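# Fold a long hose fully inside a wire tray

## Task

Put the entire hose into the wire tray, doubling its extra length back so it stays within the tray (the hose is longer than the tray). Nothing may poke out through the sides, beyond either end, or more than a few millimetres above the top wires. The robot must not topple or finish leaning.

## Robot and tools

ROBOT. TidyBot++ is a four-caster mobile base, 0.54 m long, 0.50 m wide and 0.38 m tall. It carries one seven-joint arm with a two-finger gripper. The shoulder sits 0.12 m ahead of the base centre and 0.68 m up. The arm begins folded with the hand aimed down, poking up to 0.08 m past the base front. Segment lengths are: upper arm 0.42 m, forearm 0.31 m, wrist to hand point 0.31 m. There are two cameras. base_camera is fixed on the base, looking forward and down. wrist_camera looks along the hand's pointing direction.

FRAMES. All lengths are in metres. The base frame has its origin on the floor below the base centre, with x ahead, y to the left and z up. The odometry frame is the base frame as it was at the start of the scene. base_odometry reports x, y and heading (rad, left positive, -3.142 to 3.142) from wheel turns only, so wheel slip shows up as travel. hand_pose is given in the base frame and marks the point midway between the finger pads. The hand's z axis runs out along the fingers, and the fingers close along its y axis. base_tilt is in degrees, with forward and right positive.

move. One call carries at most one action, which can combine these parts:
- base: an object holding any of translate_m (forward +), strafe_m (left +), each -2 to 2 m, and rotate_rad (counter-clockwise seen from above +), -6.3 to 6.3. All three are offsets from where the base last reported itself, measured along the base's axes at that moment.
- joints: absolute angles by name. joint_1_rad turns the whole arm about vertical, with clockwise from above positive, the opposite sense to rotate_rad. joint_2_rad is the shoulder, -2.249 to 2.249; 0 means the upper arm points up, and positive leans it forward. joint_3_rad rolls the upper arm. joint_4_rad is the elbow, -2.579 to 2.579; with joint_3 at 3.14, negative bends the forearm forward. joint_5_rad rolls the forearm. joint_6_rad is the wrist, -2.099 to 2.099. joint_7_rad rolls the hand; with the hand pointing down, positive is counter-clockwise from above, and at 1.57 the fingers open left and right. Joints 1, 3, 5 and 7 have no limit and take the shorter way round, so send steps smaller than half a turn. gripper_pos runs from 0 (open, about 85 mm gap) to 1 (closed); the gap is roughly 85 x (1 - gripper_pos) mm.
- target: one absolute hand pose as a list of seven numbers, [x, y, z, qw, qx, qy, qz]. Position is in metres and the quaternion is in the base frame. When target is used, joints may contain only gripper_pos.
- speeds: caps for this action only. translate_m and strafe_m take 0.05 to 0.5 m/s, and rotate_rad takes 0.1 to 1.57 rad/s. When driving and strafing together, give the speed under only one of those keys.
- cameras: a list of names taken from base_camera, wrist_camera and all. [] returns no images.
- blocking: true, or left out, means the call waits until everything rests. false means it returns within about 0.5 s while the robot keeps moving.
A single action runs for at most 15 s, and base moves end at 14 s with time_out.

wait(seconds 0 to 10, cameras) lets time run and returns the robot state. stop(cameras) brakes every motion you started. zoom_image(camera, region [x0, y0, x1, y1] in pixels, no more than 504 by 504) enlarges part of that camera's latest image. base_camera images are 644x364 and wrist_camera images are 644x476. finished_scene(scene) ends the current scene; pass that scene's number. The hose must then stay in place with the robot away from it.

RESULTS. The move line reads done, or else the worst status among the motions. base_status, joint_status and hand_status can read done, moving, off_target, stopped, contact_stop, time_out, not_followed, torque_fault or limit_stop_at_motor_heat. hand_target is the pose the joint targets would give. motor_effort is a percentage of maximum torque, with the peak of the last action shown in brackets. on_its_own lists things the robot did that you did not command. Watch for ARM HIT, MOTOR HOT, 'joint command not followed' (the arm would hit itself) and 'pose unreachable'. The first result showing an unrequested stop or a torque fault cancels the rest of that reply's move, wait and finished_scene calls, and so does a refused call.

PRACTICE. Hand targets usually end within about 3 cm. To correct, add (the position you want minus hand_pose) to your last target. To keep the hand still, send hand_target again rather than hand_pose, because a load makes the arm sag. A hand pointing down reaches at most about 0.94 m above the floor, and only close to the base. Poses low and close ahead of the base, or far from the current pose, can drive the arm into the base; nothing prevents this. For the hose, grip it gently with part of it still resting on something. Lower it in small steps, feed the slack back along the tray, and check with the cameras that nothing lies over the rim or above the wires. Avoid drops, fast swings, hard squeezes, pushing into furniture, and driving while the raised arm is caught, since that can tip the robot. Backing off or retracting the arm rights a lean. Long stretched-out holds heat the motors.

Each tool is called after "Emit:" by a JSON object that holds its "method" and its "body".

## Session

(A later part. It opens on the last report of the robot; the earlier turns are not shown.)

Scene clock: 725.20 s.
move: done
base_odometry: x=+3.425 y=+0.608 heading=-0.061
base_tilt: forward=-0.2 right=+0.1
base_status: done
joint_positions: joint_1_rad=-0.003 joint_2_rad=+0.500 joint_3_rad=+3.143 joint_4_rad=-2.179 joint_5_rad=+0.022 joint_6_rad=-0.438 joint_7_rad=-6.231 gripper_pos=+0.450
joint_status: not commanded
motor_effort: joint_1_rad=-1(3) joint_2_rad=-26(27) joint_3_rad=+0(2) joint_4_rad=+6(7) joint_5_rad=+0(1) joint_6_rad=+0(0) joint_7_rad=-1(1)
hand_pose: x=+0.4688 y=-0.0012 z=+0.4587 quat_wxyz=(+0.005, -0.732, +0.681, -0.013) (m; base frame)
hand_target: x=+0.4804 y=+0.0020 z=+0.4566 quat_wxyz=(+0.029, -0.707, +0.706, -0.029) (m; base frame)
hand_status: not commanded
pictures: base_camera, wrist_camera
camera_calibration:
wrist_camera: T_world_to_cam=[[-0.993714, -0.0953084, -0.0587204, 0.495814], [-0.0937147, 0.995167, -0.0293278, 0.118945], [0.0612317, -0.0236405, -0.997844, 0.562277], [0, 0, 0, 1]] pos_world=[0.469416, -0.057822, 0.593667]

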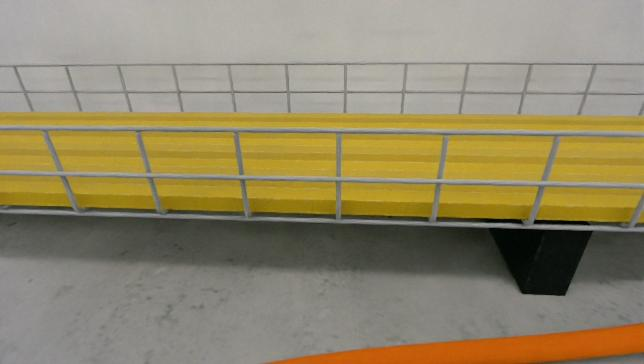

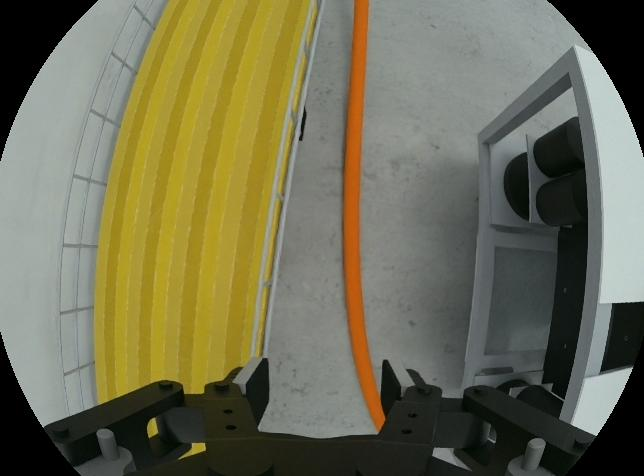

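Emit:
{"method": "move", "body": {"base": {"strafe_m": 0.3, "translate_m": -0.15}}}

Scene clock: 730.30 s.
move: done
base_odometry: x=+3.293 y=+0.917 heading=-0.061
base_tilt: forward=-0.1 right=+0.1
base_status: done
joint_positions: joint_1_rad=-0.005 joint_2_rad=+0.498 joint_3_rad=+3.142 joint_4_rad=-2.183 joint_5_rad=+0.022 joint_6_rad=-0.436 joint_7_rad=-6.231 gripper_pos=+0.450
joint_status: not commanded
motor_effort: joint_1_rad=-1(2) joint_2_rad=-26(27) joint_3_rad=+0(1) joint_4_rad=+7(8) joint_5_rad=+0(1) joint_6_rad=+0(1) joint_7_rad=-1(1)
hand_pose: x=+0.4675 y=-0.0001 z=+0.4588 quat_wxyz=(+0.005, -0.733, +0.680, -0.012) (m; base frame)
hand_target: x=+0.4804 y=+0.0020 z=+0.4566 quat_wxyz=(+0.029, -0.707, +0.706, -0.029) (m; base frame)
hand_status: not commanded
pictures: base_camera, wrist_camera
camera_calibration:
wrist_camera: T_world_to_cam=[[-0.993455, -0.0980809, -0.0585406, 0.494415], [-0.09653, 0.994914, -0.0287635, 0.118744], [0.061064, -0.0229243, -0.997871, 0.562565], [0, 0, 0, 1]] pos_world=[0.468289, -0.0567512, 0.593726]

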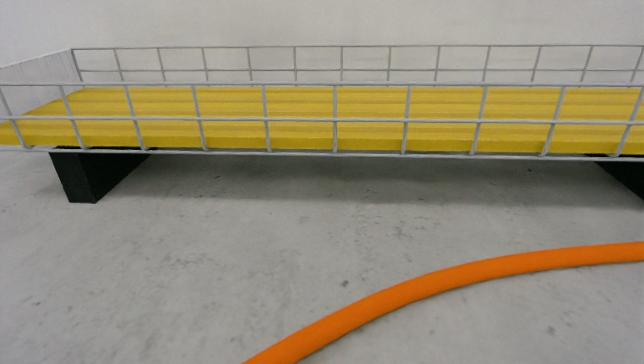

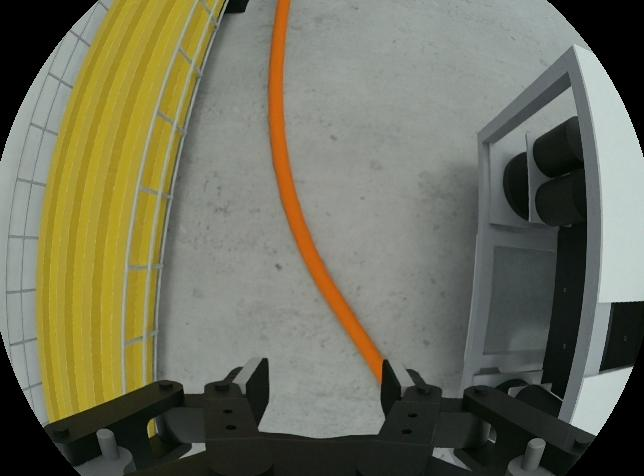

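Emit:
{"method": "move", "body": {"joints": {"joint_7_rad": 3.0}, "base": {"translate_m": -0.15}}}

Scene clock: 740.23 s.
move: done
base_odometry: x=+3.143 y=+0.926 heading=-0.061
base_tilt: forward=-0.2 right=+0.2
base_status: done
joint_positions: joint_1_rad=-0.005 joint_2_rad=+0.494 joint_3_rad=+3.142 joint_4_rad=-2.190 joint_5_rad=+0.022 joint_6_rad=-0.434 joint_7_rad=-3.334 gripper_pos=+0.450
joint_status: all done
motor_effort: joint_1_rad=+0(1) joint_2_rad=-26(28) joint_3_rad=+0(1) joint_4_rad=+7(8) joint_5_rad=+0(1) joint_6_rad=+0(1) joint_7_rad=-1(2)
hand_pose: x=+0.4650 y=-0.0001 z=+0.4590 quat_wxyz=(-0.011, -0.764, -0.645, -0.006) (m; base frame)
hand_target: x=+0.4804 y=+0.0020 z=+0.4566 quat_wxyz=(-0.026, -0.754, -0.655, -0.031) (m; base frame)
hand_status: not commanded
pictures: base_camera, wrist_camera
camera_calibration:
wrist_camera: T_world_to_cam=[[0.989242, -0.145976, -0.00953497, -0.452464], [-0.14608, -0.989209, -0.0112732, 0.133345], [-0.00778646, 0.0125448, -0.999891, 0.595881], [0, 0, 0, 1]] pos_world=[0.471715, 0.0583819, 0.593005]

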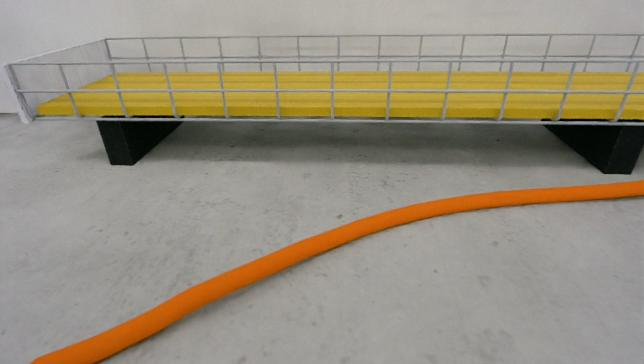

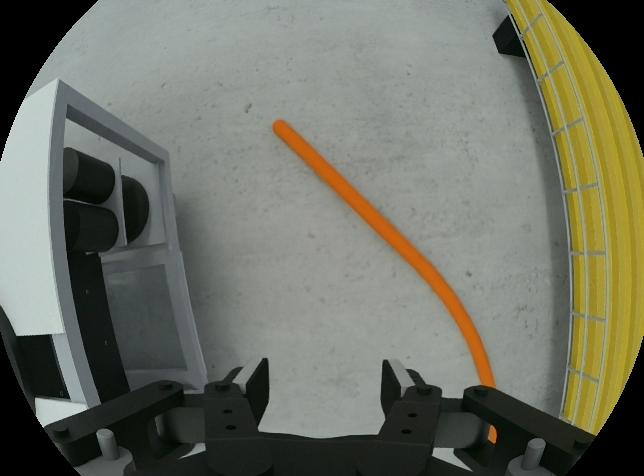

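Emit:
{"method": "move", "body": {"joints": {"joint_1_rad": -0.34, "joint_2_rad": 1.25, "joint_4_rad": -1.79, "joint_6_rad": -0.02, "joint_7_rad": 3.47, "gripper_pos": 0.25}, "cameras": ["wrist_camera"]}}

Scene clock: 760.10 s.
move: done
base_odometry: x=+3.143 y=+0.926 heading=-0.061
base_tilt: forward=-0.2 right=+0.2
base_status: not commanded
joint_positions: joint_1_rad=-0.329 joint_2_rad=+1.232 joint_3_rad=+3.142 joint_4_rad=-1.814 joint_5_rad=+0.022 joint_6_rad=-0.101 joint_7_rad=-2.868 gripper_pos=+0.250
joint_status: all done
motor_effort: joint_1_rad=-1(2) joint_2_rad=-38(40) joint_3_rad=-1(1) joint_4_rad=+1(7) joint_5_rad=+0(1) joint_6_rad=+0(1) joint_7_rad=-1(2)
hand_pose: x=+0.5210 y=+0.1379 z=+0.1973 quat_wxyz=(+0.001, -0.456, -0.890, +0.003) (m; base frame)
hand_target: x=+0.5486 y=+0.1544 z=+0.1915 quat_wxyz=(-0.028, -0.436, -0.899, -0.030) (m; base frame)
hand_status: not commanded
pictures: wrist_camera
camera_calibration:
wrist_camera: T_world_to_cam=[[0.797476, 0.601952, -0.0410755, -0.48727], [0.601839, -0.798448, -0.016434, -0.139881], [-0.0426891, -0.0116151, -0.999021, 0.354224], [0, 0, 0, 1]] pos_world=[0.487893, 0.185739, 0.331563]

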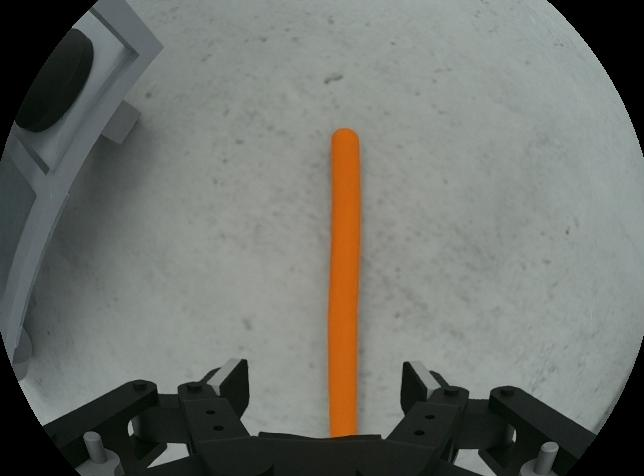

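Emit:
{"method": "move", "body": {"joints": {"joint_1_rad": -0.353, "joint_2_rad": 1.657, "joint_4_rad": -1.415, "joint_6_rad": 0.02}, "cameras": ["wrist_camera"]}}

Emit:
{"method": "move", "body": {"joints": {"gripper_pos": 1}, "cameras": ["wrist_camera"]}}

Scene clock: 770.77 s.
move: done
base_odometry: x=+3.143 y=+0.926 heading=-0.061
base_tilt: forward=-0.2 right=+0.2
base_status: not commanded
joint_positions: joint_1_rad=-0.340 joint_2_rad=+1.642 joint_3_rad=+3.142 joint_4_rad=-1.438 joint_5_rad=+0.022 joint_6_rad=-0.059 joint_7_rad=-2.865 gripper_pos=+0.250
joint_status: all done
motor_effort: joint_1_rad=-1(2) joint_2_rad=-39(42) joint_3_rad=-1(1) joint_4_rad=+1(2) joint_5_rad=+0(1) joint_6_rad=+0(1) joint_7_rad=-1(1)
hand_pose: x=+0.5334 y=+0.1473 z=+0.0268 quat_wxyz=(-0.001, -0.450, -0.893, +0.000) (m; base frame)
hand_target: x=+0.5582 y=+0.1643 z=+0.0219 quat_wxyz=(-0.031, -0.430, -0.902, -0.033) (m; base frame)
hand_status: not commanded
pictures: wrist_camera
camera_calibration:
wrist_camera: T_world_to_cam=[[0.789661, 0.612667, -0.0327942, -0.507376], [0.61255, -0.790296, -0.0146834, -0.149628], [-0.0349132, -0.00849318, -0.999354, 0.179952], [0, 0, 0, 1]] pos_world=[0.498592, 0.19413, 0.160999]

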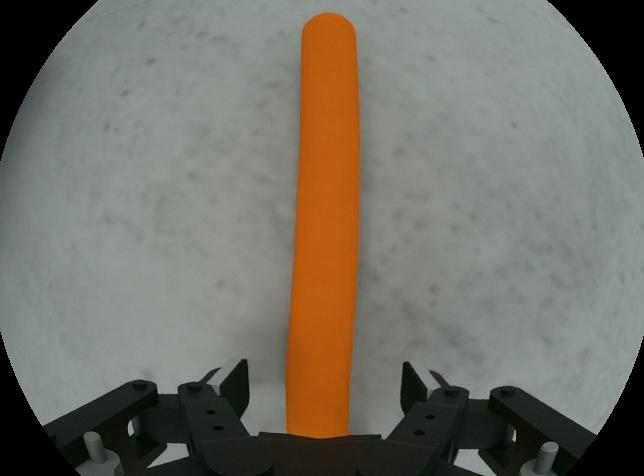

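Scene clock: 771.73 s.
move: off_target
base_odometry: x=+3.143 y=+0.926 heading=-0.061
base_tilt: forward=-0.2 right=+0.2
base_status: not commanded
joint_positions: joint_1_rad=-0.340 joint_2_rad=+1.642 joint_3_rad=+3.142 joint_4_rad=-1.438 joint_5_rad=+0.022 joint_6_rad=-0.059 joint_7_rad=-2.865 gripper_pos=+0.756
joint_status: gripper_pos off_target (ended at +0.756, target +1.000)
motor_effort: joint_1_rad=-1(1) joint_2_rad=-39(40) joint_3_rad=-1(1) joint_4_rad=+1(1) joint_5_rad=+0(1) joint_6_rad=+0(1) joint_7_rad=-1(1)
hand_pose: x=+0.5335 y=+0.1473 z=+0.0268 quat_wxyz=(-0.002, -0.450, -0.893, +0.000) (m; base frame)
hand_target: x=+0.5582 y=+0.1643 z=+0.0219 quat_wxyz=(-0.031, -0.430, -0.902, -0.033) (m; base frame)
hand_status: not commanded
pictures: wrist_camera
camera_calibration:
wrist_camera: T_world_to_cam=[[0.789612, 0.612741, -0.0325641, -0.507461], [0.612625, -0.790239, -0.0146113, -0.149694], [-0.0346864, -0.00841233, -0.999363, 0.179823], [0, 0, 0, 1]] pos_world=[0.498641, 0.194161, 0.160997]

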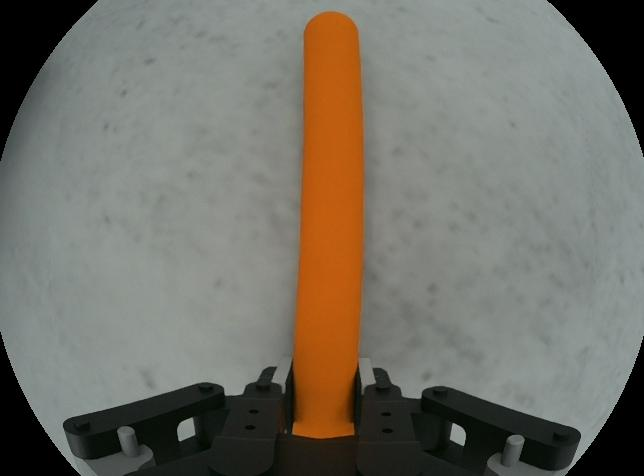

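Emit:
{"method": "move", "body": {"joints": {"joint_1_rad": -0.3, "joint_2_rad": 0.75, "joint_4_rad": -1.75, "joint_6_rad": -0.65, "joint_7_rad": 2.84}, "cameras": ["base_camera"]}}

Emit:
{"method": "move", "body": {"base": {"translate_m": 0.33, "strafe_m": 0.4, "rotate_rad": -0.09}, "speeds": {"translate_m": 0.3}}}

Scene clock: 791.50 s.
move: done
base_odometry: x=+3.143 y=+0.926 heading=-0.061
base_tilt: forward=-0.2 right=+0.1
base_status: not commanded
joint_positions: joint_1_rad=-0.312 joint_2_rad=+0.755 joint_3_rad=+3.142 joint_4_rad=-1.735 joint_5_rad=+0.022 joint_6_rad=-0.569 joint_7_rad=-3.386 gripper_pos=+0.756
joint_status: all done
motor_effort: joint_1_rad=-1(3) joint_2_rad=-40(48) joint_3_rad=+0(2) joint_4_rad=+10(12) joint_5_rad=+0(1) joint_6_rad=+1(2) joint_7_rad=-1(2)
hand_pose: x=+0.6002 y=+0.1525 z=+0.4283 quat_wxyz=(-0.026, -0.676, -0.736, -0.033) (m; base frame)
hand_target: x=+0.5696 y=+0.1416 z=+0.4266 quat_wxyz=(+0.002, -0.707, -0.707, +0.003) (m; base frame)
hand_status: not commanded
pictures: base_camera

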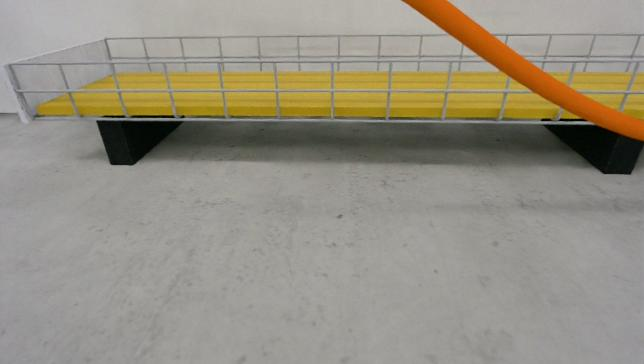

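Scene clock: 794.07 s.
move: done
base_odometry: x=+3.497 y=+1.306 heading=-0.151
base_tilt: forward=-0.1 right=+0.1
base_status: done
joint_positions: joint_1_rad=-0.298 joint_2_rad=+0.753 joint_3_rad=+3.146 joint_4_rad=-1.741 joint_5_rad=+0.022 joint_6_rad=-0.578 joint_7_rad=-3.390 gripper_pos=+0.756
joint_status: not commanded
motor_effort: joint_1_rad=-2(6) joint_2_rad=-40(44) joint_3_rad=-1(4) joint_4_rad=+11(12) joint_5_rad=-1(2) joint_6_rad=+1(2) joint_7_rad=-1(2)
hand_pose: x=+0.5975 y=+0.1419 z=+0.4277 quat_wxyz=(-0.024, -0.683, -0.729, -0.027) (m; base frame)
hand_target: x=+0.5696 y=+0.1416 z=+0.4266 quat_wxyz=(+0.002, -0.707, -0.707, +0.003) (m; base frame)
hand_status: not commanded
pictures: base_camera, wrist_camera
camera_calibration:
wrist_camera: T_world_to_cam=[[0.995607, 0.0860828, 0.0368393, -0.61972], [0.0867486, -0.996087, -0.0168721, 0.157053], [0.0352428, 0.0199937, -0.999179, 0.536801], [0, 0, 0, 1]] pos_world=[0.584455, 0.199053, 0.56184]

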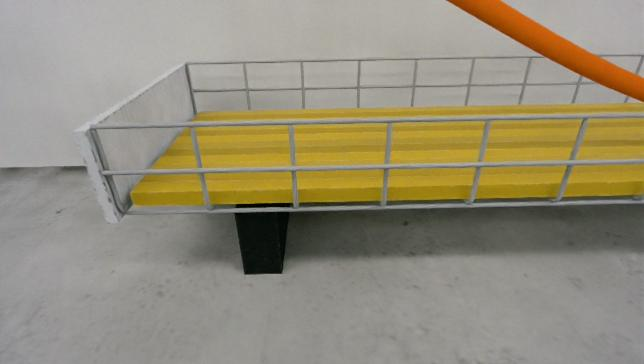

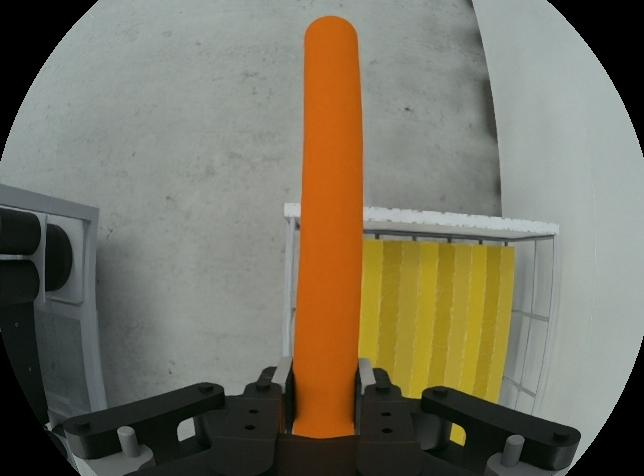

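Emit:
{"method": "move", "body": {"base": {"translate_m": 0.1, "strafe_m": 0.04}, "speeds": {"translate_m": 0.2}, "cameras": []}}

Emit:
{"method": "move", "body": {"joints": {"joint_1_rad": -0.31, "joint_2_rad": 1.325, "joint_4_rad": -1.43, "joint_6_rad": -0.31, "joint_7_rad": 2.85}}}

Scene clock: 804.73 s.
move: done
base_odometry: x=+3.602 y=+1.331 heading=-0.150
base_tilt: forward=-0.1 right=+0.1
base_status: done
joint_positions: joint_1_rad=-0.297 joint_2_rad=+0.752 joint_3_rad=+3.146 joint_4_rad=-1.745 joint_5_rad=+0.022 joint_6_rad=-0.582 joint_7_rad=-3.390 gripper_pos=+0.756
joint_status: not commanded
motor_effort: joint_1_rad=-2(4) joint_2_rad=-40(42) joint_3_rad=-2(3) joint_4_rad=+11(13) joint_5_rad=-1(1) joint_6_rad=+1(2) joint_7_rad=-1(2)
hand_pose: x=+0.5943 y=+0.1408 z=+0.4270 quat_wxyz=(-0.022, -0.684, -0.729, -0.023) (m; base frame)
hand_target: x=+0.5696 y=+0.1416 z=+0.4266 quat_wxyz=(+0.002, -0.707, -0.707, +0.003) (m; base frame)
hand_status: not commanded
pictures: none
No camera images: "cameras" was empty.

Scene clock: 806.53 s.
move: off_target
base_odometry: x=+3.602 y=+1.331 heading=-0.150
base_tilt: forward=-0.2 right=+0.2
base_status: not commanded
joint_positions: joint_1_rad=-0.303 joint_2_rad=+1.228 joint_3_rad=+3.144 joint_4_rad=-1.492 joint_5_rad=+0.022 joint_6_rad=-0.442 joint_7_rad=-3.390 gripper_pos=+0.756
joint_status: joint_2_rad off_target (ended at +1.228, target +1.325); joint_4_rad off_target (ended at -1.492, target -1.430); joint_6_rad off_target (ended at -0.442, target -0.310); the others done
motor_effort: joint_1_rad=-4(5) joint_2_rad=-29(46) joint_3_rad=-2(4) joint_4_rad=+12(14) joint_5_rad=-2(3) joint_6_rad=+10(12) joint_7_rad=-2(3)
hand_pose: x=+0.6150 y=+0.1513 z=+0.2251 quat_wxyz=(+0.000, -0.681, -0.732, +0.012) (m; base frame)
hand_target: x=+0.6425 y=+0.1701 z=+0.1827 quat_wxyz=(-0.017, -0.700, -0.713, -0.034) (m; base frame)
hand_status: not commanded
pictures: base_camera, wrist_camera
camera_calibration:
wrist_camera: T_world_to_cam=[[0.994203, 0.0939853, -0.0522313, -0.6107], [0.0940688, -0.995565, -0.00086276, 0.153339], [-0.0520807, -0.00405558, -0.998635, 0.390782], [0, 0, 0, 1]] pos_world=[0.613087, 0.211641, 0.358483]

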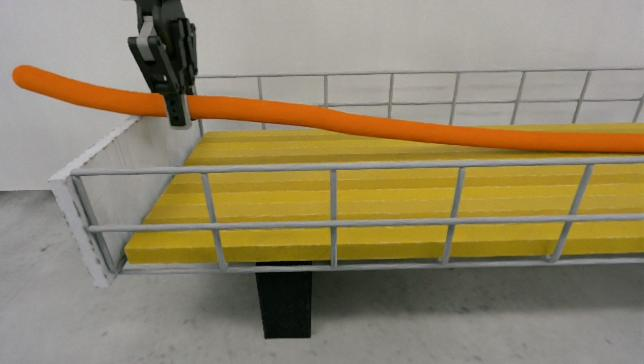

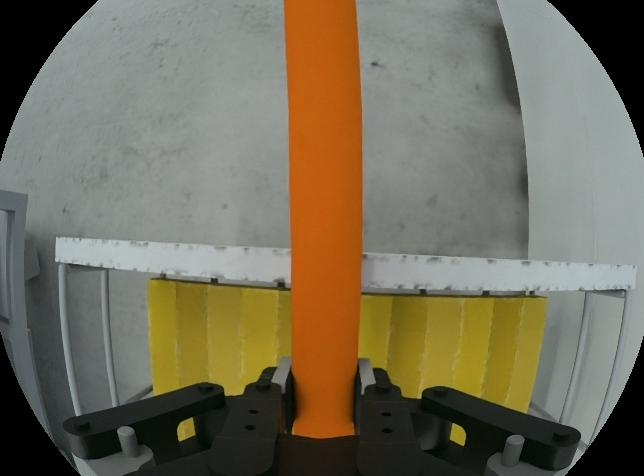

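Emit:
{"method": "move", "body": {"joints": {"joint_2_rad": 1.24, "joint_4_rad": -1.5, "joint_6_rad": -0.38}, "cameras": []}}

Emit:
{"method": "move", "body": {"joints": {"gripper_pos": 0.45}, "cameras": []}}

Emit:
{"method": "move", "body": {"joints": {"joint_2_rad": 0.75, "joint_4_rad": -1.8, "joint_6_rad": -0.6}}}

Scene clock: 822.10 s.
move: done
base_odometry: x=+3.602 y=+1.331 heading=-0.150
base_tilt: forward=-0.2 right=+0.2
base_status: not commanded
joint_positions: joint_1_rad=-0.304 joint_2_rad=+1.215 joint_3_rad=+3.144 joint_4_rad=-1.501 joint_5_rad=+0.022 joint_6_rad=-0.442 joint_7_rad=-3.390 gripper_pos=+0.756
joint_status: all done
motor_effort: joint_1_rad=+0(4) joint_2_rad=-39(39) joint_3_rad=+0(3) joint_4_rad=+8(14) joint_5_rad=-1(3) joint_6_rad=+4(12) joint_7_rad=-2(3)
hand_pose: x=+0.6150 y=+0.1526 z=+0.2308 quat_wxyz=(-0.001, -0.680, -0.733, +0.010) (m; base frame)
hand_target: x=+0.6207 y=+0.1631 z=+0.2179 quat_wxyz=(-0.004, -0.700, -0.714, -0.010) (m; base frame)
hand_status: not commanded
pictures: none
No camera images: "cameras" was empty.

Scene clock: 822.93 s.
move: done
base_odometry: x=+3.602 y=+1.331 heading=-0.150
base_tilt: forward=-0.2 right=+0.1
base_status: not commanded
joint_positions: joint_1_rad=-0.304 joint_2_rad=+1.224 joint_3_rad=+3.144 joint_4_rad=-1.501 joint_5_rad=+0.022 joint_6_rad=-0.432 joint_7_rad=-3.391 gripper_pos=+0.450
joint_status: all done
motor_effort: joint_1_rad=-1(1) joint_2_rad=-43(45) joint_3_rad=+0(1) joint_4_rad=+6(9) joint_5_rad=+0(1) joint_6_rad=+0(4) joint_7_rad=-1(2)
hand_pose: x=+0.6136 y=+0.1523 z=+0.2258 quat_wxyz=(-0.001, -0.680, -0.733, +0.010) (m; base frame)
hand_target: x=+0.6207 y=+0.1631 z=+0.2179 quat_wxyz=(-0.004, -0.700, -0.714, -0.010) (m; base frame)
hand_status: not commanded
pictures: none
No camera images: "cameras" was empty.

Scene clock: 824.63 s.
move: done
base_odometry: x=+3.602 y=+1.331 heading=-0.150
base_tilt: forward=-0.2 right=+0.2
base_status: not commanded
joint_positions: joint_1_rad=-0.304 joint_2_rad=+0.742 joint_3_rad=+3.144 joint_4_rad=-1.779 joint_5_rad=+0.022 joint_6_rad=-0.522 joint_7_rad=-3.391 gripper_pos=+0.450
joint_status: all done
motor_effort: joint_1_rad=-1(1) joint_2_rad=-37(47) joint_3_rad=+0(1) joint_4_rad=+9(11) joint_5_rad=+0(1) joint_6_rad=+1(2) joint_7_rad=-2(2)
hand_pose: x=+0.5947 y=+0.1459 z=+0.4262 quat_wxyz=(-0.030, -0.680, -0.731, -0.039) (m; base frame)
hand_target: x=+0.5559 y=+0.1422 z=+0.4175 quat_wxyz=(+0.002, -0.700, -0.714, +0.003) (m; base frame)
hand_status: not commanded
pictures: base_camera, wrist_camera
camera_calibration:
wrist_camera: T_world_to_cam=[[0.99358, 0.0935374, 0.0636381, -0.62854], [0.0952904, -0.995133, -0.0250864, 0.159531], [0.0609819, 0.0309895, -0.997658, 0.517712], [0, 0, 0, 1]] pos_world=[0.577732, 0.201503, 0.5605]

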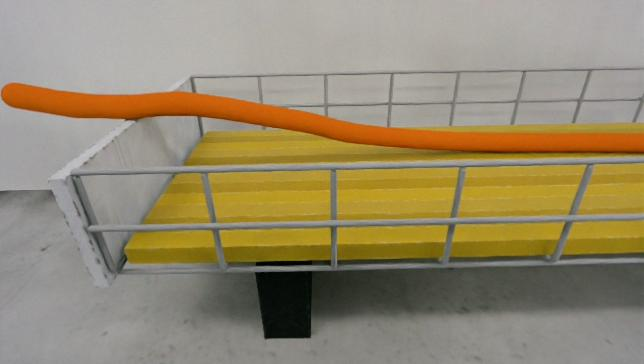

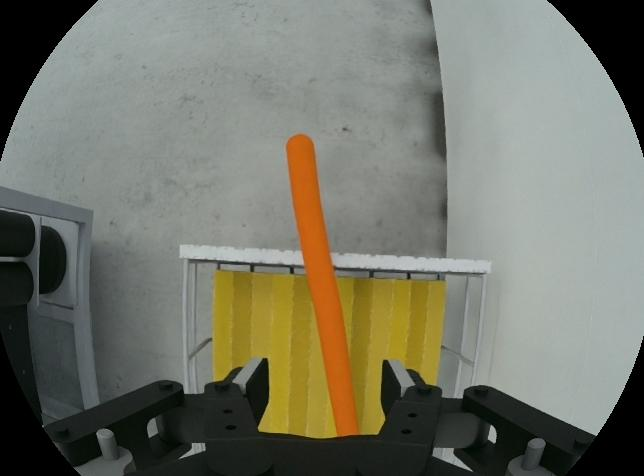

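Emit:
{"method": "move", "body": {"joints": {"joint_1_rad": 0, "joint_2_rad": 0.5, "joint_4_rad": -2.2, "joint_6_rad": -0.36, "joint_7_rad": 0.0}, "base": {"strafe_m": -0.75}}}

Emit:
{"method": "move", "body": {"base": {"strafe_m": -0.7}}}

Scene clock: 832.53 s.
move: done
base_odometry: x=+3.490 y=+0.589 heading=-0.150
base_tilt: forward=-0.2 right=+0.3
base_status: done
joint_positions: joint_1_rad=-0.003 joint_2_rad=+0.500 joint_3_rad=+3.143 joint_4_rad=-2.181 joint_5_rad=+0.022 joint_6_rad=-0.438 joint_7_rad=-6.231 gripper_pos=+0.450
joint_status: all done
motor_effort: joint_1_rad=+0(5) joint_2_rad=-26(38) joint_3_rad=+0(2) joint_4_rad=+7(9) joint_5_rad=+0(1) joint_6_rad=+0(1) joint_7_rad=-1(2)
hand_pose: x=+0.4675 y=-0.0010 z=+0.4584 quat_wxyz=(+0.004, -0.733, +0.681, -0.012) (m; base frame)
hand_target: x=+0.4805 y=+0.0020 z=+0.4566 quat_wxyz=(+0.029, -0.707, +0.706, -0.029) (m; base frame)
hand_status: not commanded
pictures: base_camera, wrist_camera
camera_calibration:
wrist_camera: T_world_to_cam=[[-0.993812, -0.0956707, -0.0564331, 0.493539], [-0.0941452, 0.995133, -0.0291028, 0.118703], [0.0589428, -0.0236098, -0.997982, 0.563218], [0, 0, 0, 1]] pos_world=[0.468463, -0.0576102, 0.593388]

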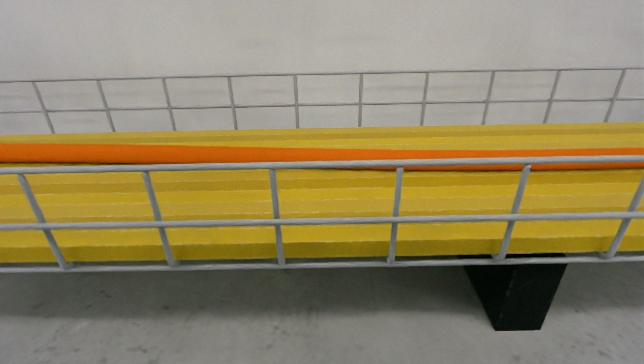

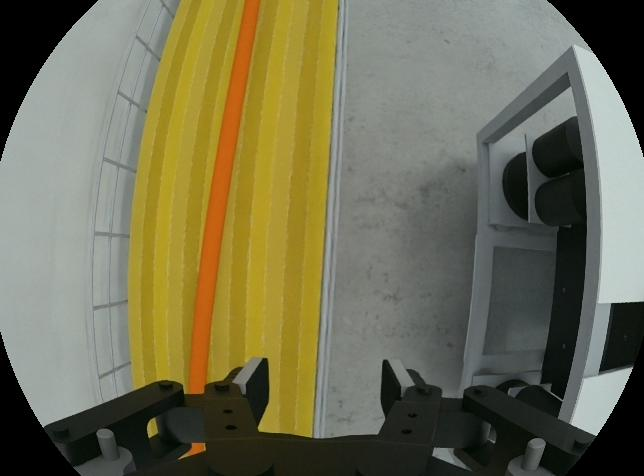

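Scene clock: 835.27 s.
move: done
base_odometry: x=+3.385 y=-0.103 heading=-0.150
base_tilt: forward=-0.1 right=+0.2
base_status: done
joint_positions: joint_1_rad=+0.000 joint_2_rad=+0.499 joint_3_rad=+3.143 joint_4_rad=-2.181 joint_5_rad=+0.022 joint_6_rad=-0.438 joint_7_rad=-6.232 gripper_pos=+0.450
joint_status: not commanded
motor_effort: joint_1_rad=+0(3) joint_2_rad=-26(27) joint_3_rad=+0(1) joint_4_rad=+6(7) joint_5_rad=+0(1) joint_6_rad=+0(1) joint_7_rad=-1(1)
hand_pose: x=+0.4678 y=-0.0019 z=+0.4586 quat_wxyz=(+0.005, -0.732, +0.682, -0.012) (m; base frame)
hand_target: x=+0.4805 y=+0.0020 z=+0.4566 quat_wxyz=(+0.029, -0.707, +0.706, -0.029) (m; base frame)
hand_status: not commanded
pictures: base_camera, wrist_camera
camera_calibration:
wrist_camera: T_world_to_cam=[[-0.994035, -0.0925696, -0.0576723, 0.494465], [-0.0910103, 0.995425, -0.0291063, 0.118185], [0.0601028, -0.0236839, -0.997911, 0.562767], [0, 0, 0, 1]] pos_world=[0.468448, -0.0585435, 0.593549]

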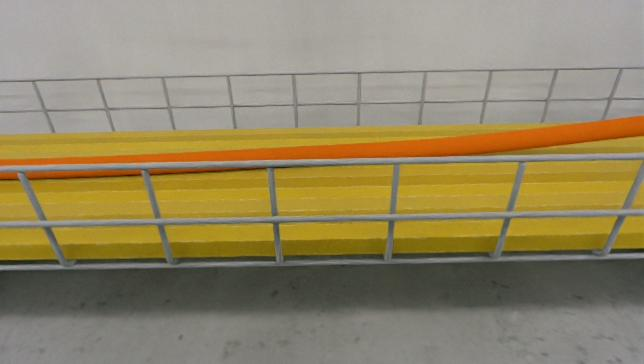

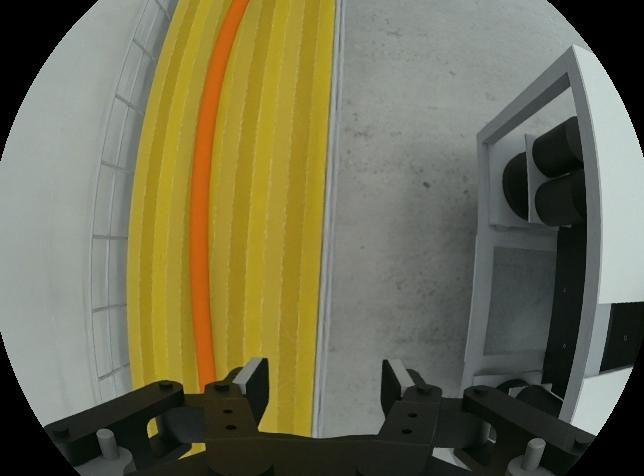

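Emit:
{"method": "move", "body": {"base": {"strafe_m": -0.35}}}

Scene clock: 842.10 s.
move: done
base_odometry: x=+3.333 y=-0.450 heading=-0.149
base_tilt: forward=-0.1 right=+0.2
base_status: done
joint_positions: joint_1_rad=+0.004 joint_2_rad=+0.499 joint_3_rad=+3.143 joint_4_rad=-2.181 joint_5_rad=+0.022 joint_6_rad=-0.437 joint_7_rad=-6.232 gripper_pos=+0.450
joint_status: not commanded
motor_effort: joint_1_rad=+0(3) joint_2_rad=-26(28) joint_3_rad=+0(2) joint_4_rad=+6(7) joint_5_rad=+0(1) joint_6_rad=+0(1) joint_7_rad=-1(1)
hand_pose: x=+0.4681 y=-0.0036 z=+0.4588 quat_wxyz=(+0.005, -0.730, +0.683, -0.013) (m; base frame)
hand_target: x=+0.4805 y=+0.0020 z=+0.4566 quat_wxyz=(+0.029, -0.707, +0.706, -0.029) (m; base frame)
hand_status: not commanded
pictures: base_camera, wrist_camera
camera_calibration:
wrist_camera: T_world_to_cam=[[-0.994393, -0.0879501, -0.0587192, 0.495251], [-0.0863559, 0.995837, -0.029162, 0.117668], [0.0610396, -0.0239278, -0.997848, 0.562409], [0, 0, 0, 1]] pos_world=[0.468307, -0.060164, 0.593712]

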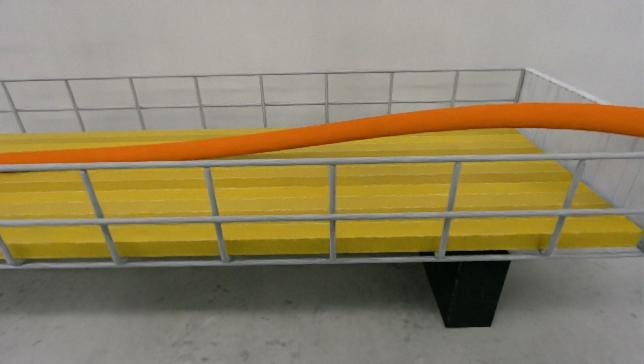

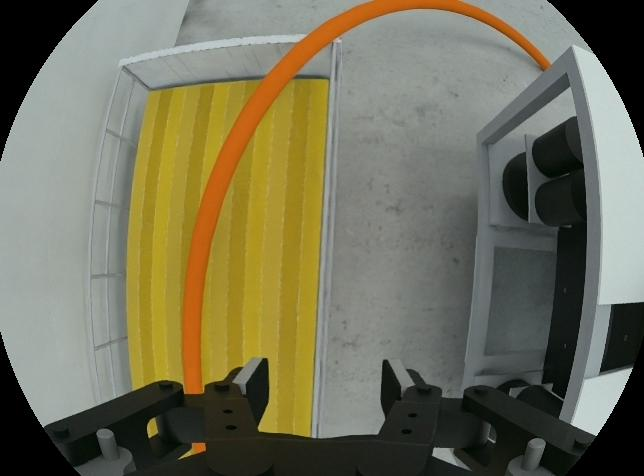

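Emit:
{"method": "move", "body": {"joints": {"joint_1_rad": 1.1, "joint_7_rad": 1.1, "joint_6_rad": -0.55}, "cameras": ["wrist_camera"]}}

Scene clock: 857.70 s.
move: done
base_odometry: x=+3.333 y=-0.450 heading=-0.149
base_tilt: forward=-0.2 right=+0.2
base_status: not commanded
joint_positions: joint_1_rad=+1.090 joint_2_rad=+0.499 joint_3_rad=+3.143 joint_4_rad=-2.181 joint_5_rad=+0.022 joint_6_rad=-0.471 joint_7_rad=-5.237 gripper_pos=+0.450
joint_status: all done
motor_effort: joint_1_rad=+0(2) joint_2_rad=-26(27) joint_3_rad=+0(1) joint_4_rad=+7(7) joint_5_rad=+0(1) joint_6_rad=+0(1) joint_7_rad=-1(1)
hand_pose: x=+0.2736 y=-0.3011 z=+0.4587 quat_wxyz=(-0.004, -0.698, +0.716, +0.006) (m; base frame)
hand_target: x=+0.2579 y=-0.2686 z=+0.4574 quat_wxyz=(+0.017, -0.707, +0.706, +0.051) (m; base frame)
hand_status: not commanded
pictures: wrist_camera
camera_calibration:
wrist_camera: T_world_to_cam=[[-0.999771, 0.00311045, -0.02119, 0.287397], [0.00340588, 0.999897, -0.0139201, 0.366866], [0.0211446, -0.0139891, -0.999679, 0.581821], [0, 0, 0, 1]] pos_world=[0.273779, -0.359584, 0.592831]

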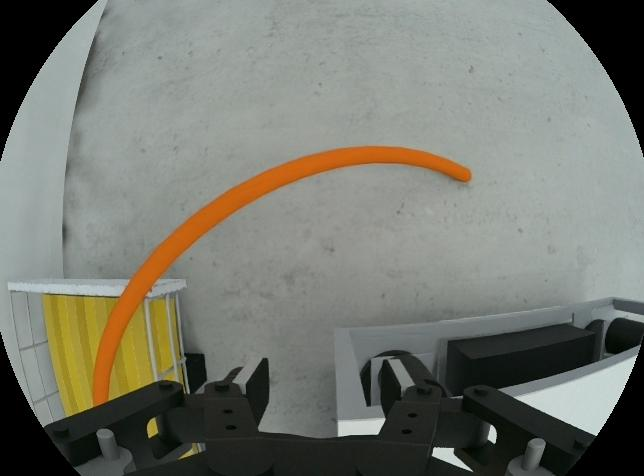

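Emit:
{"method": "move", "body": {"joints": {"joint_1_rad": 1.53, "joint_2_rad": 1.29, "joint_4_rad": -1.485, "joint_6_rad": -0.28, "joint_7_rad": 2.9, "gripper_pos": 0.25}, "cameras": ["wrist_camera"]}}

Scene clock: 873.17 s.
move: done
base_odometry: x=+3.333 y=-0.450 heading=-0.149
base_tilt: forward=-0.2 right=+0.3
base_status: not commanded
joint_positions: joint_1_rad=+1.523 joint_2_rad=+1.274 joint_3_rad=+3.143 joint_4_rad=-1.509 joint_5_rad=+0.022 joint_6_rad=-0.359 joint_7_rad=-3.438 gripper_pos=+0.250
joint_status: all done
motor_effort: joint_1_rad=+0(3) joint_2_rad=-43(46) joint_3_rad=-1(2) joint_4_rad=+5(8) joint_5_rad=+0(1) joint_6_rad=+0(1) joint_7_rad=-1(1)
hand_pose: x=+0.1417 y=-0.5117 z=+0.1991 quat_wxyz=(+0.000, -0.994, +0.114, +0.004) (m; base frame)
hand_target: x=+0.1435 y=-0.5433 z=+0.1948 quat_wxyz=(-0.043, -0.994, +0.100, -0.007) (m; base frame)
hand_status: not commanded
pictures: wrist_camera
camera_calibration:
wrist_camera: T_world_to_cam=[[-0.204928, -0.978198, -0.0336673, -0.461686], [-0.978664, 0.205307, -0.00815928, 0.305646], [0.0148935, 0.0312769, -0.9994, 0.346161], [0, 0, 0, 1]] pos_world=[0.199356, -0.525198, 0.332903]

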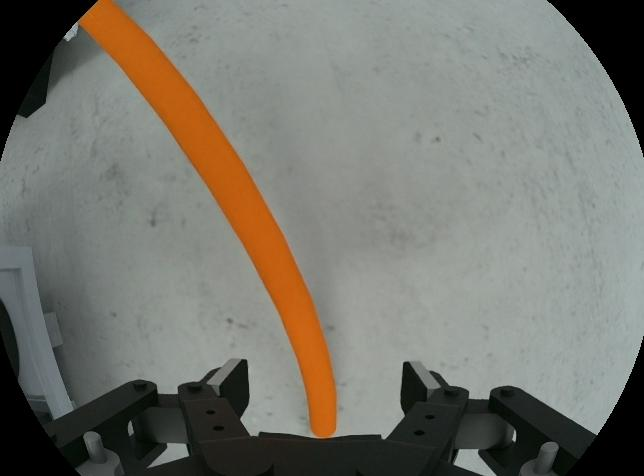

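Emit:
{"method": "move", "body": {"joints": {"joint_1_rad": 1.55, "joint_2_rad": 1.663, "joint_4_rad": -1.245, "joint_6_rad": -0.15, "joint_7_rad": 3.1}, "cameras": ["wrist_camera"]}}

Scene clock: 882.93 s.
move: done
base_odometry: x=+3.333 y=-0.450 heading=-0.149
base_tilt: forward=-0.1 right=+0.2
base_status: not commanded
joint_positions: joint_1_rad=+1.537 joint_2_rad=+1.647 joint_3_rad=+3.143 joint_4_rad=-1.267 joint_5_rad=+0.022 joint_6_rad=-0.229 joint_7_rad=-3.236 gripper_pos=+0.250
joint_status: all done
motor_effort: joint_1_rad=+0(2) joint_2_rad=-42(47) joint_3_rad=-1(1) joint_4_rad=+3(6) joint_5_rad=+0(1) joint_6_rad=+0(1) joint_7_rad=+0(2)
hand_pose: x=+0.1346 y=-0.4899 z=+0.0322 quat_wxyz=(+0.000, -1.000, +0.020, +0.003) (m; base frame)
hand_target: x=+0.1321 y=-0.5176 z=+0.0271 quat_wxyz=(-0.042, -0.999, +0.011, -0.002) (m; base frame)
hand_status: not commanded
pictures: wrist_camera
camera_calibration:
wrist_camera: T_world_to_cam=[[-0.0177645, -0.999212, -0.0354903, -0.482852], [-0.999776, 0.0181599, -0.0108504, 0.20416], [0.0114863, 0.0352896, -0.999311, 0.181251], [0, 0, 0, 1]] pos_world=[0.193455, -0.492575, 0.166205]

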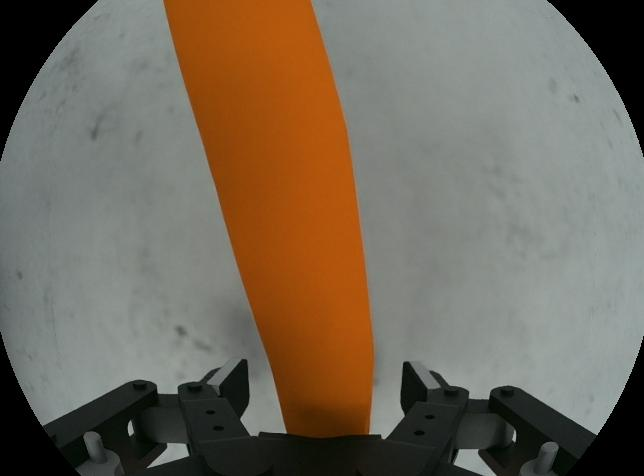

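Emit:
{"method": "move", "body": {"joints": {"joint_2_rad": 1.60, "joint_4_rad": -1.295, "joint_7_rad": 3.1}, "cameras": []}}

Emit:
{"method": "move", "body": {"joints": {"gripper_pos": 1}, "cameras": ["wrist_camera"]}}

Scene clock: 894.57 s.
move: done
base_odometry: x=+3.333 y=-0.450 heading=-0.149
base_tilt: forward=-0.2 right=+0.3
base_status: not commanded
joint_positions: joint_1_rad=+1.537 joint_2_rad=+1.584 joint_3_rad=+3.143 joint_4_rad=-1.285 joint_5_rad=+0.022 joint_6_rad=-0.226 joint_7_rad=-3.235 gripper_pos=+0.250
joint_status: all done
motor_effort: joint_1_rad=+0(1) joint_2_rad=-43(46) joint_3_rad=+0(1) joint_4_rad=+4(5) joint_5_rad=+0(1) joint_6_rad=+0(1) joint_7_rad=+0(1)
hand_pose: x=+0.1356 y=-0.5195 z=+0.0623 quat_wxyz=(-0.023, -1.000, +0.019, +0.002) (m; base frame)
hand_target: x=+0.1323 y=-0.5272 z=+0.0548 quat_wxyz=(-0.048, -0.999, +0.010, -0.002) (m; base frame)
hand_status: not commanded
pictures: none
No camera images: "cameras" was empty.

Scene clock: 895.53 s.
move: off_target
base_odometry: x=+3.333 y=-0.450 heading=-0.149
base_tilt: forward=-0.2 right=+0.1
base_status: not commanded
joint_positions: joint_1_rad=+1.537 joint_2_rad=+1.584 joint_3_rad=+3.143 joint_4_rad=-1.285 joint_5_rad=+0.022 joint_6_rad=-0.225 joint_7_rad=-3.234 gripper_pos=+0.750
joint_status: gripper_pos off_target (ended at +0.750, target +1.000)
motor_effort: joint_1_rad=+0(1) joint_2_rad=-44(44) joint_3_rad=-1(1) joint_4_rad=+4(5) joint_5_rad=+0(1) joint_6_rad=+1(1) joint_7_rad=-1(1)
hand_pose: x=+0.1356 y=-0.5195 z=+0.0623 quat_wxyz=(-0.024, -1.000, +0.019, +0.002) (m; base frame)
hand_target: x=+0.1323 y=-0.5272 z=+0.0548 quat_wxyz=(-0.048, -0.999, +0.010, -0.002) (m; base frame)
hand_status: not commanded
pictures: wrist_camera
camera_calibration:
wrist_camera: T_world_to_cam=[[-0.0160956, -0.999796, 0.0122407, -0.514835], [-0.999785, 0.0159325, -0.0133003, 0.204975], [0.0131026, -0.0124522, -0.999837, 0.187342], [0, 0, 0, 1]] pos_world=[0.194189, -0.515662, 0.196339]

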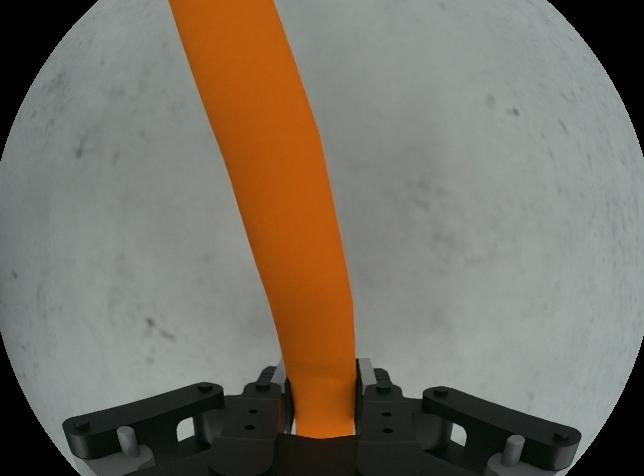

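Emit:
{"method": "move", "body": {}}

Scene clock: 919.70 s.
base_odometry: x=+3.333 y=-0.450 heading=-0.149
base_tilt: forward=-0.1 right=+0.2
base_status: not commanded
joint_positions: joint_1_rad=+1.537 joint_2_rad=+1.584 joint_3_rad=+3.143 joint_4_rad=-1.285 joint_5_rad=+0.022 joint_6_rad=-0.225 joint_7_rad=-3.234 gripper_pos=+0.750
joint_status: gripper_pos off_target (ended at +0.750, target +1.000)
motor_effort: joint_1_rad=+0(1) joint_2_rad=-43(44) joint_3_rad=-1(1) joint_4_rad=+4(5) joint_5_rad=+0(1) joint_6_rad=+0(1) joint_7_rad=-1(1)
hand_pose: x=+0.1356 y=-0.5195 z=+0.0623 quat_wxyz=(-0.024, -1.000, +0.019, +0.002) (m; base frame)
hand_target: x=+0.1323 y=-0.5272 z=+0.0548 quat_wxyz=(-0.048, -0.999, +0.010, -0.002) (m; base frame)
hand_status: not commanded
pictures: base_camera, wrist_camera
camera_calibration:
wrist_camera: T_world_to_cam=[[-0.0160956, -0.999796, 0.0122407, -0.514835], [-0.999785, 0.0159325, -0.0133003, 0.204975], [0.0131026, -0.0124522, -0.999837, 0.187342], [0, 0, 0, 1]] pos_world=[0.194189, -0.515662, 0.196339]

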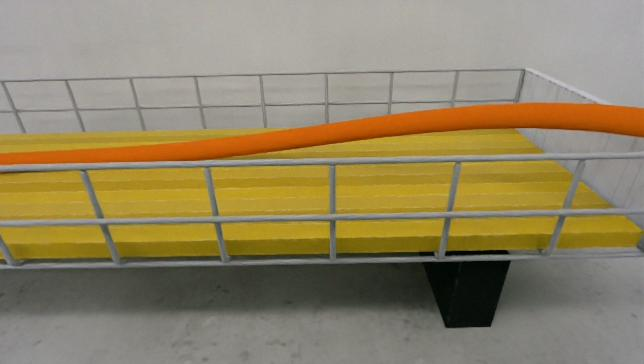

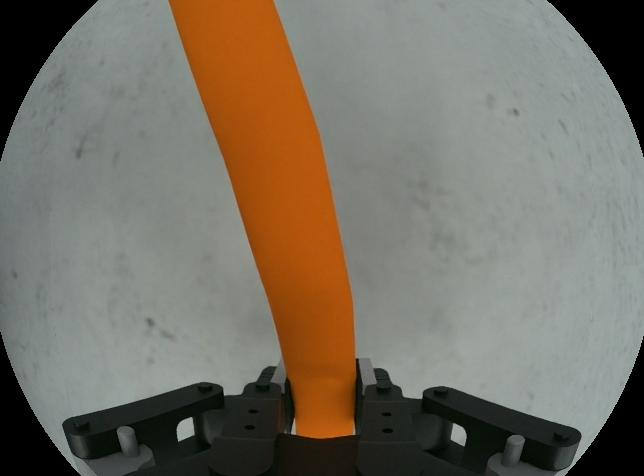

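Emit:
{"method": "move", "body": {"joints": {"joint_1_rad":1.35,"joint_2_rad":0.75,"joint_4_rad":-1.75,"joint_6_rad":-0.57,"joint_7_rad":2.6}}}

Emit:
{"method": "move", "body": {"joints": {"joint_1_rad":0.8,"joint_2_rad":0.70,"joint_4_rad":-1.8,"joint_6_rad":-0.57,"joint_7_rad":1.5}}}

Scene clock: 936.83 s.
move: done
base_odometry: x=+3.333 y=-0.450 heading=-0.149
base_tilt: forward=-0.2 right=+0.2
base_status: not commanded
joint_positions: joint_1_rad=+1.360 joint_2_rad=+0.756 joint_3_rad=+3.143 joint_4_rad=-1.738 joint_5_rad=+0.022 joint_6_rad=-0.495 joint_7_rad=-3.623 gripper_pos=+0.750
joint_status: all done
motor_effort: joint_1_rad=+0(4) joint_2_rad=-41(49) joint_3_rad=-1(3) joint_4_rad=+11(12) joint_5_rad=-2(2) joint_6_rad=+2(3) joint_7_rad=-1(3)
hand_pose: x=+0.2267 y=-0.5143 z=+0.4296 quat_wxyz=(-0.074, -0.989, +0.125, -0.020) (m; base frame)
hand_target: x=+0.2300 y=-0.4847 z=+0.4273 quat_wxyz=(-0.033, -0.987, +0.159, -0.014) (m; base frame)
hand_status: not commanded
pictures: base_camera, wrist_camera
camera_calibration:
wrist_camera: T_world_to_cam=[[-0.228634, -0.967519, 0.107857, -0.48899], [-0.972461, 0.221832, -0.0714897, 0.425604], [0.0452415, -0.121232, -0.991593, 0.486716], [0, 0, 0, 1]] pos_world=[0.280064, -0.508514, 0.565791]

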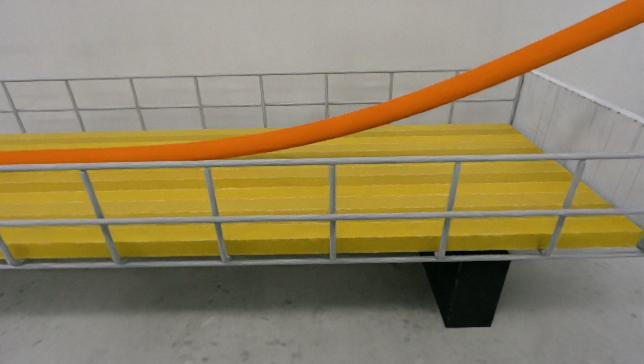

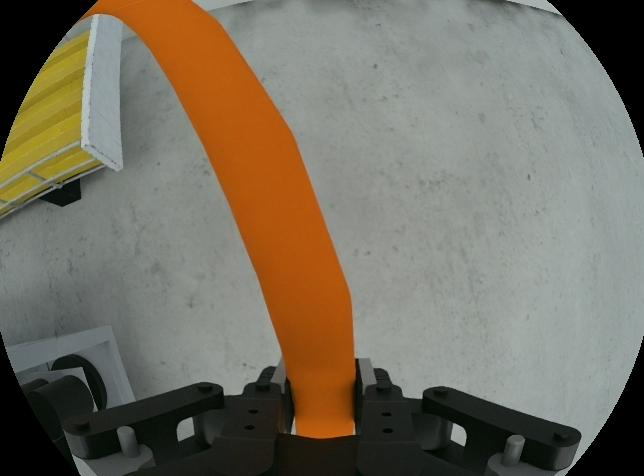

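Scene clock: 939.00 s.
move: done
base_odometry: x=+3.333 y=-0.450 heading=-0.149
base_tilt: forward=-0.2 right=+0.2
base_status: not commanded
joint_positions: joint_1_rad=+0.811 joint_2_rad=+0.710 joint_3_rad=+3.143 joint_4_rad=-1.790 joint_5_rad=+0.022 joint_6_rad=-0.505 joint_7_rad=-4.725 gripper_pos=+0.750
joint_status: all done
motor_effort: joint_1_rad=-1(2) joint_2_rad=-39(41) joint_3_rad=-1(3) joint_4_rad=+12(12) joint_5_rad=-2(3) joint_6_rad=+3(4) joint_7_rad=-1(3)
hand_pose: x=+0.4649 y=-0.3680 z=+0.4407 quat_wxyz=(-0.033, -0.918, +0.391, -0.061) (m; base frame)
hand_target: x=+0.4560 y=-0.3439 z=+0.4413 quat_wxyz=(-0.012, -0.906, +0.421, -0.034) (m; base frame)
hand_status: not commanded
pictures: base_camera, wrist_camera
camera_calibration:
wrist_camera: T_world_to_cam=[[-0.703275, -0.71066, -0.0191601, 0.077023], [-0.700339, 0.69719, -0.153139, 0.709921], [0.122188, -0.0942799, -0.988019, 0.477269], [0, 0, 0, 1]] pos_world=[0.493037, -0.395216, 0.581743]

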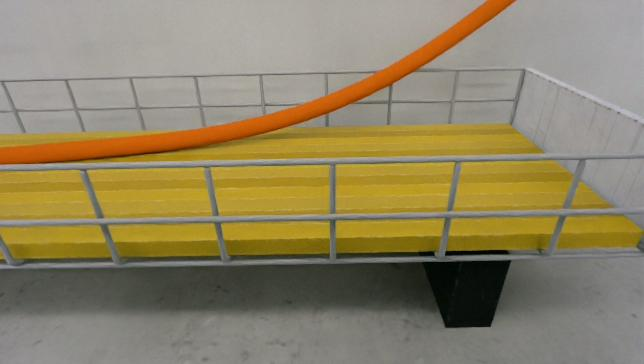

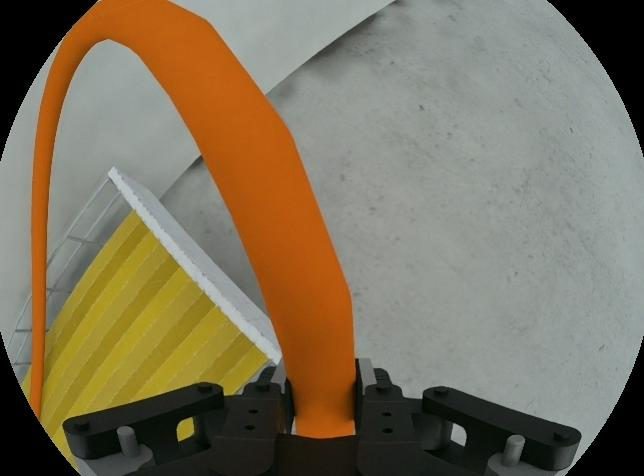

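Emit:
{"method": "move", "body": {"joints": {"joint_1_rad":0.1,"joint_2_rad":0.80,"joint_4_rad":-1.93,"joint_6_rad":-0.35,"joint_7_rad":0.1}}}

Scene clock: 946.57 s.
move: off_target
base_odometry: x=+3.333 y=-0.450 heading=-0.149
base_tilt: forward=-0.1 right=+0.2
base_status: not commanded
joint_positions: joint_1_rad=+0.112 joint_2_rad=+0.785 joint_3_rad=+3.143 joint_4_rad=-1.926 joint_5_rad=+0.022 joint_6_rad=-0.448 joint_7_rad=-6.135 gripper_pos=+0.750
joint_status: joint_6_rad off_target (ended at -0.448, target -0.350); the others done
motor_effort: joint_1_rad=-2(5) joint_2_rad=-36(40) joint_3_rad=-1(3) joint_4_rad=+9(13) joint_5_rad=+1(2) joint_6_rad=+3(4) joint_7_rad=+0(2)
hand_pose: x=+0.5392 y=-0.0493 z=+0.3824 quat_wxyz=(-0.010, -0.727, +0.687, +0.004) (m; base frame)
hand_target: x=+0.5638 y=-0.0424 z=+0.3762 quat_wxyz=(+0.020, -0.707, +0.706, -0.023) (m; base frame)
hand_status: not commanded
pictures: base_camera, wrist_camera
camera_calibration:
wrist_camera: T_world_to_cam=[[-0.996837, -0.0780036, -0.0151853, 0.542596], [-0.0776284, 0.996696, -0.0239066, 0.160499], [0.0169999, -0.0226522, -0.999599, 0.505244], [0, 0, 0, 1]] pos_world=[0.544751, -0.106199, 0.517118]

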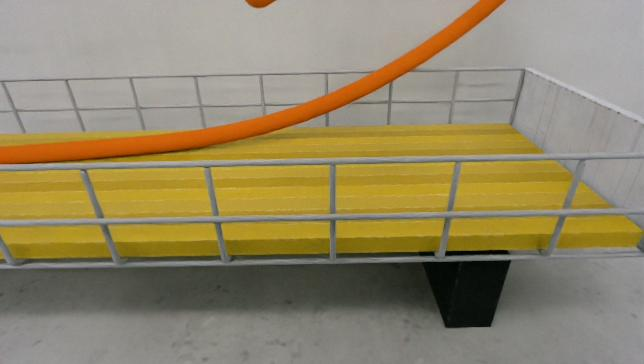

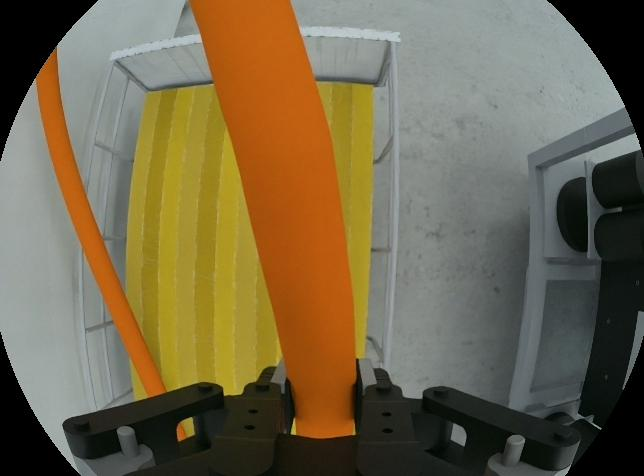

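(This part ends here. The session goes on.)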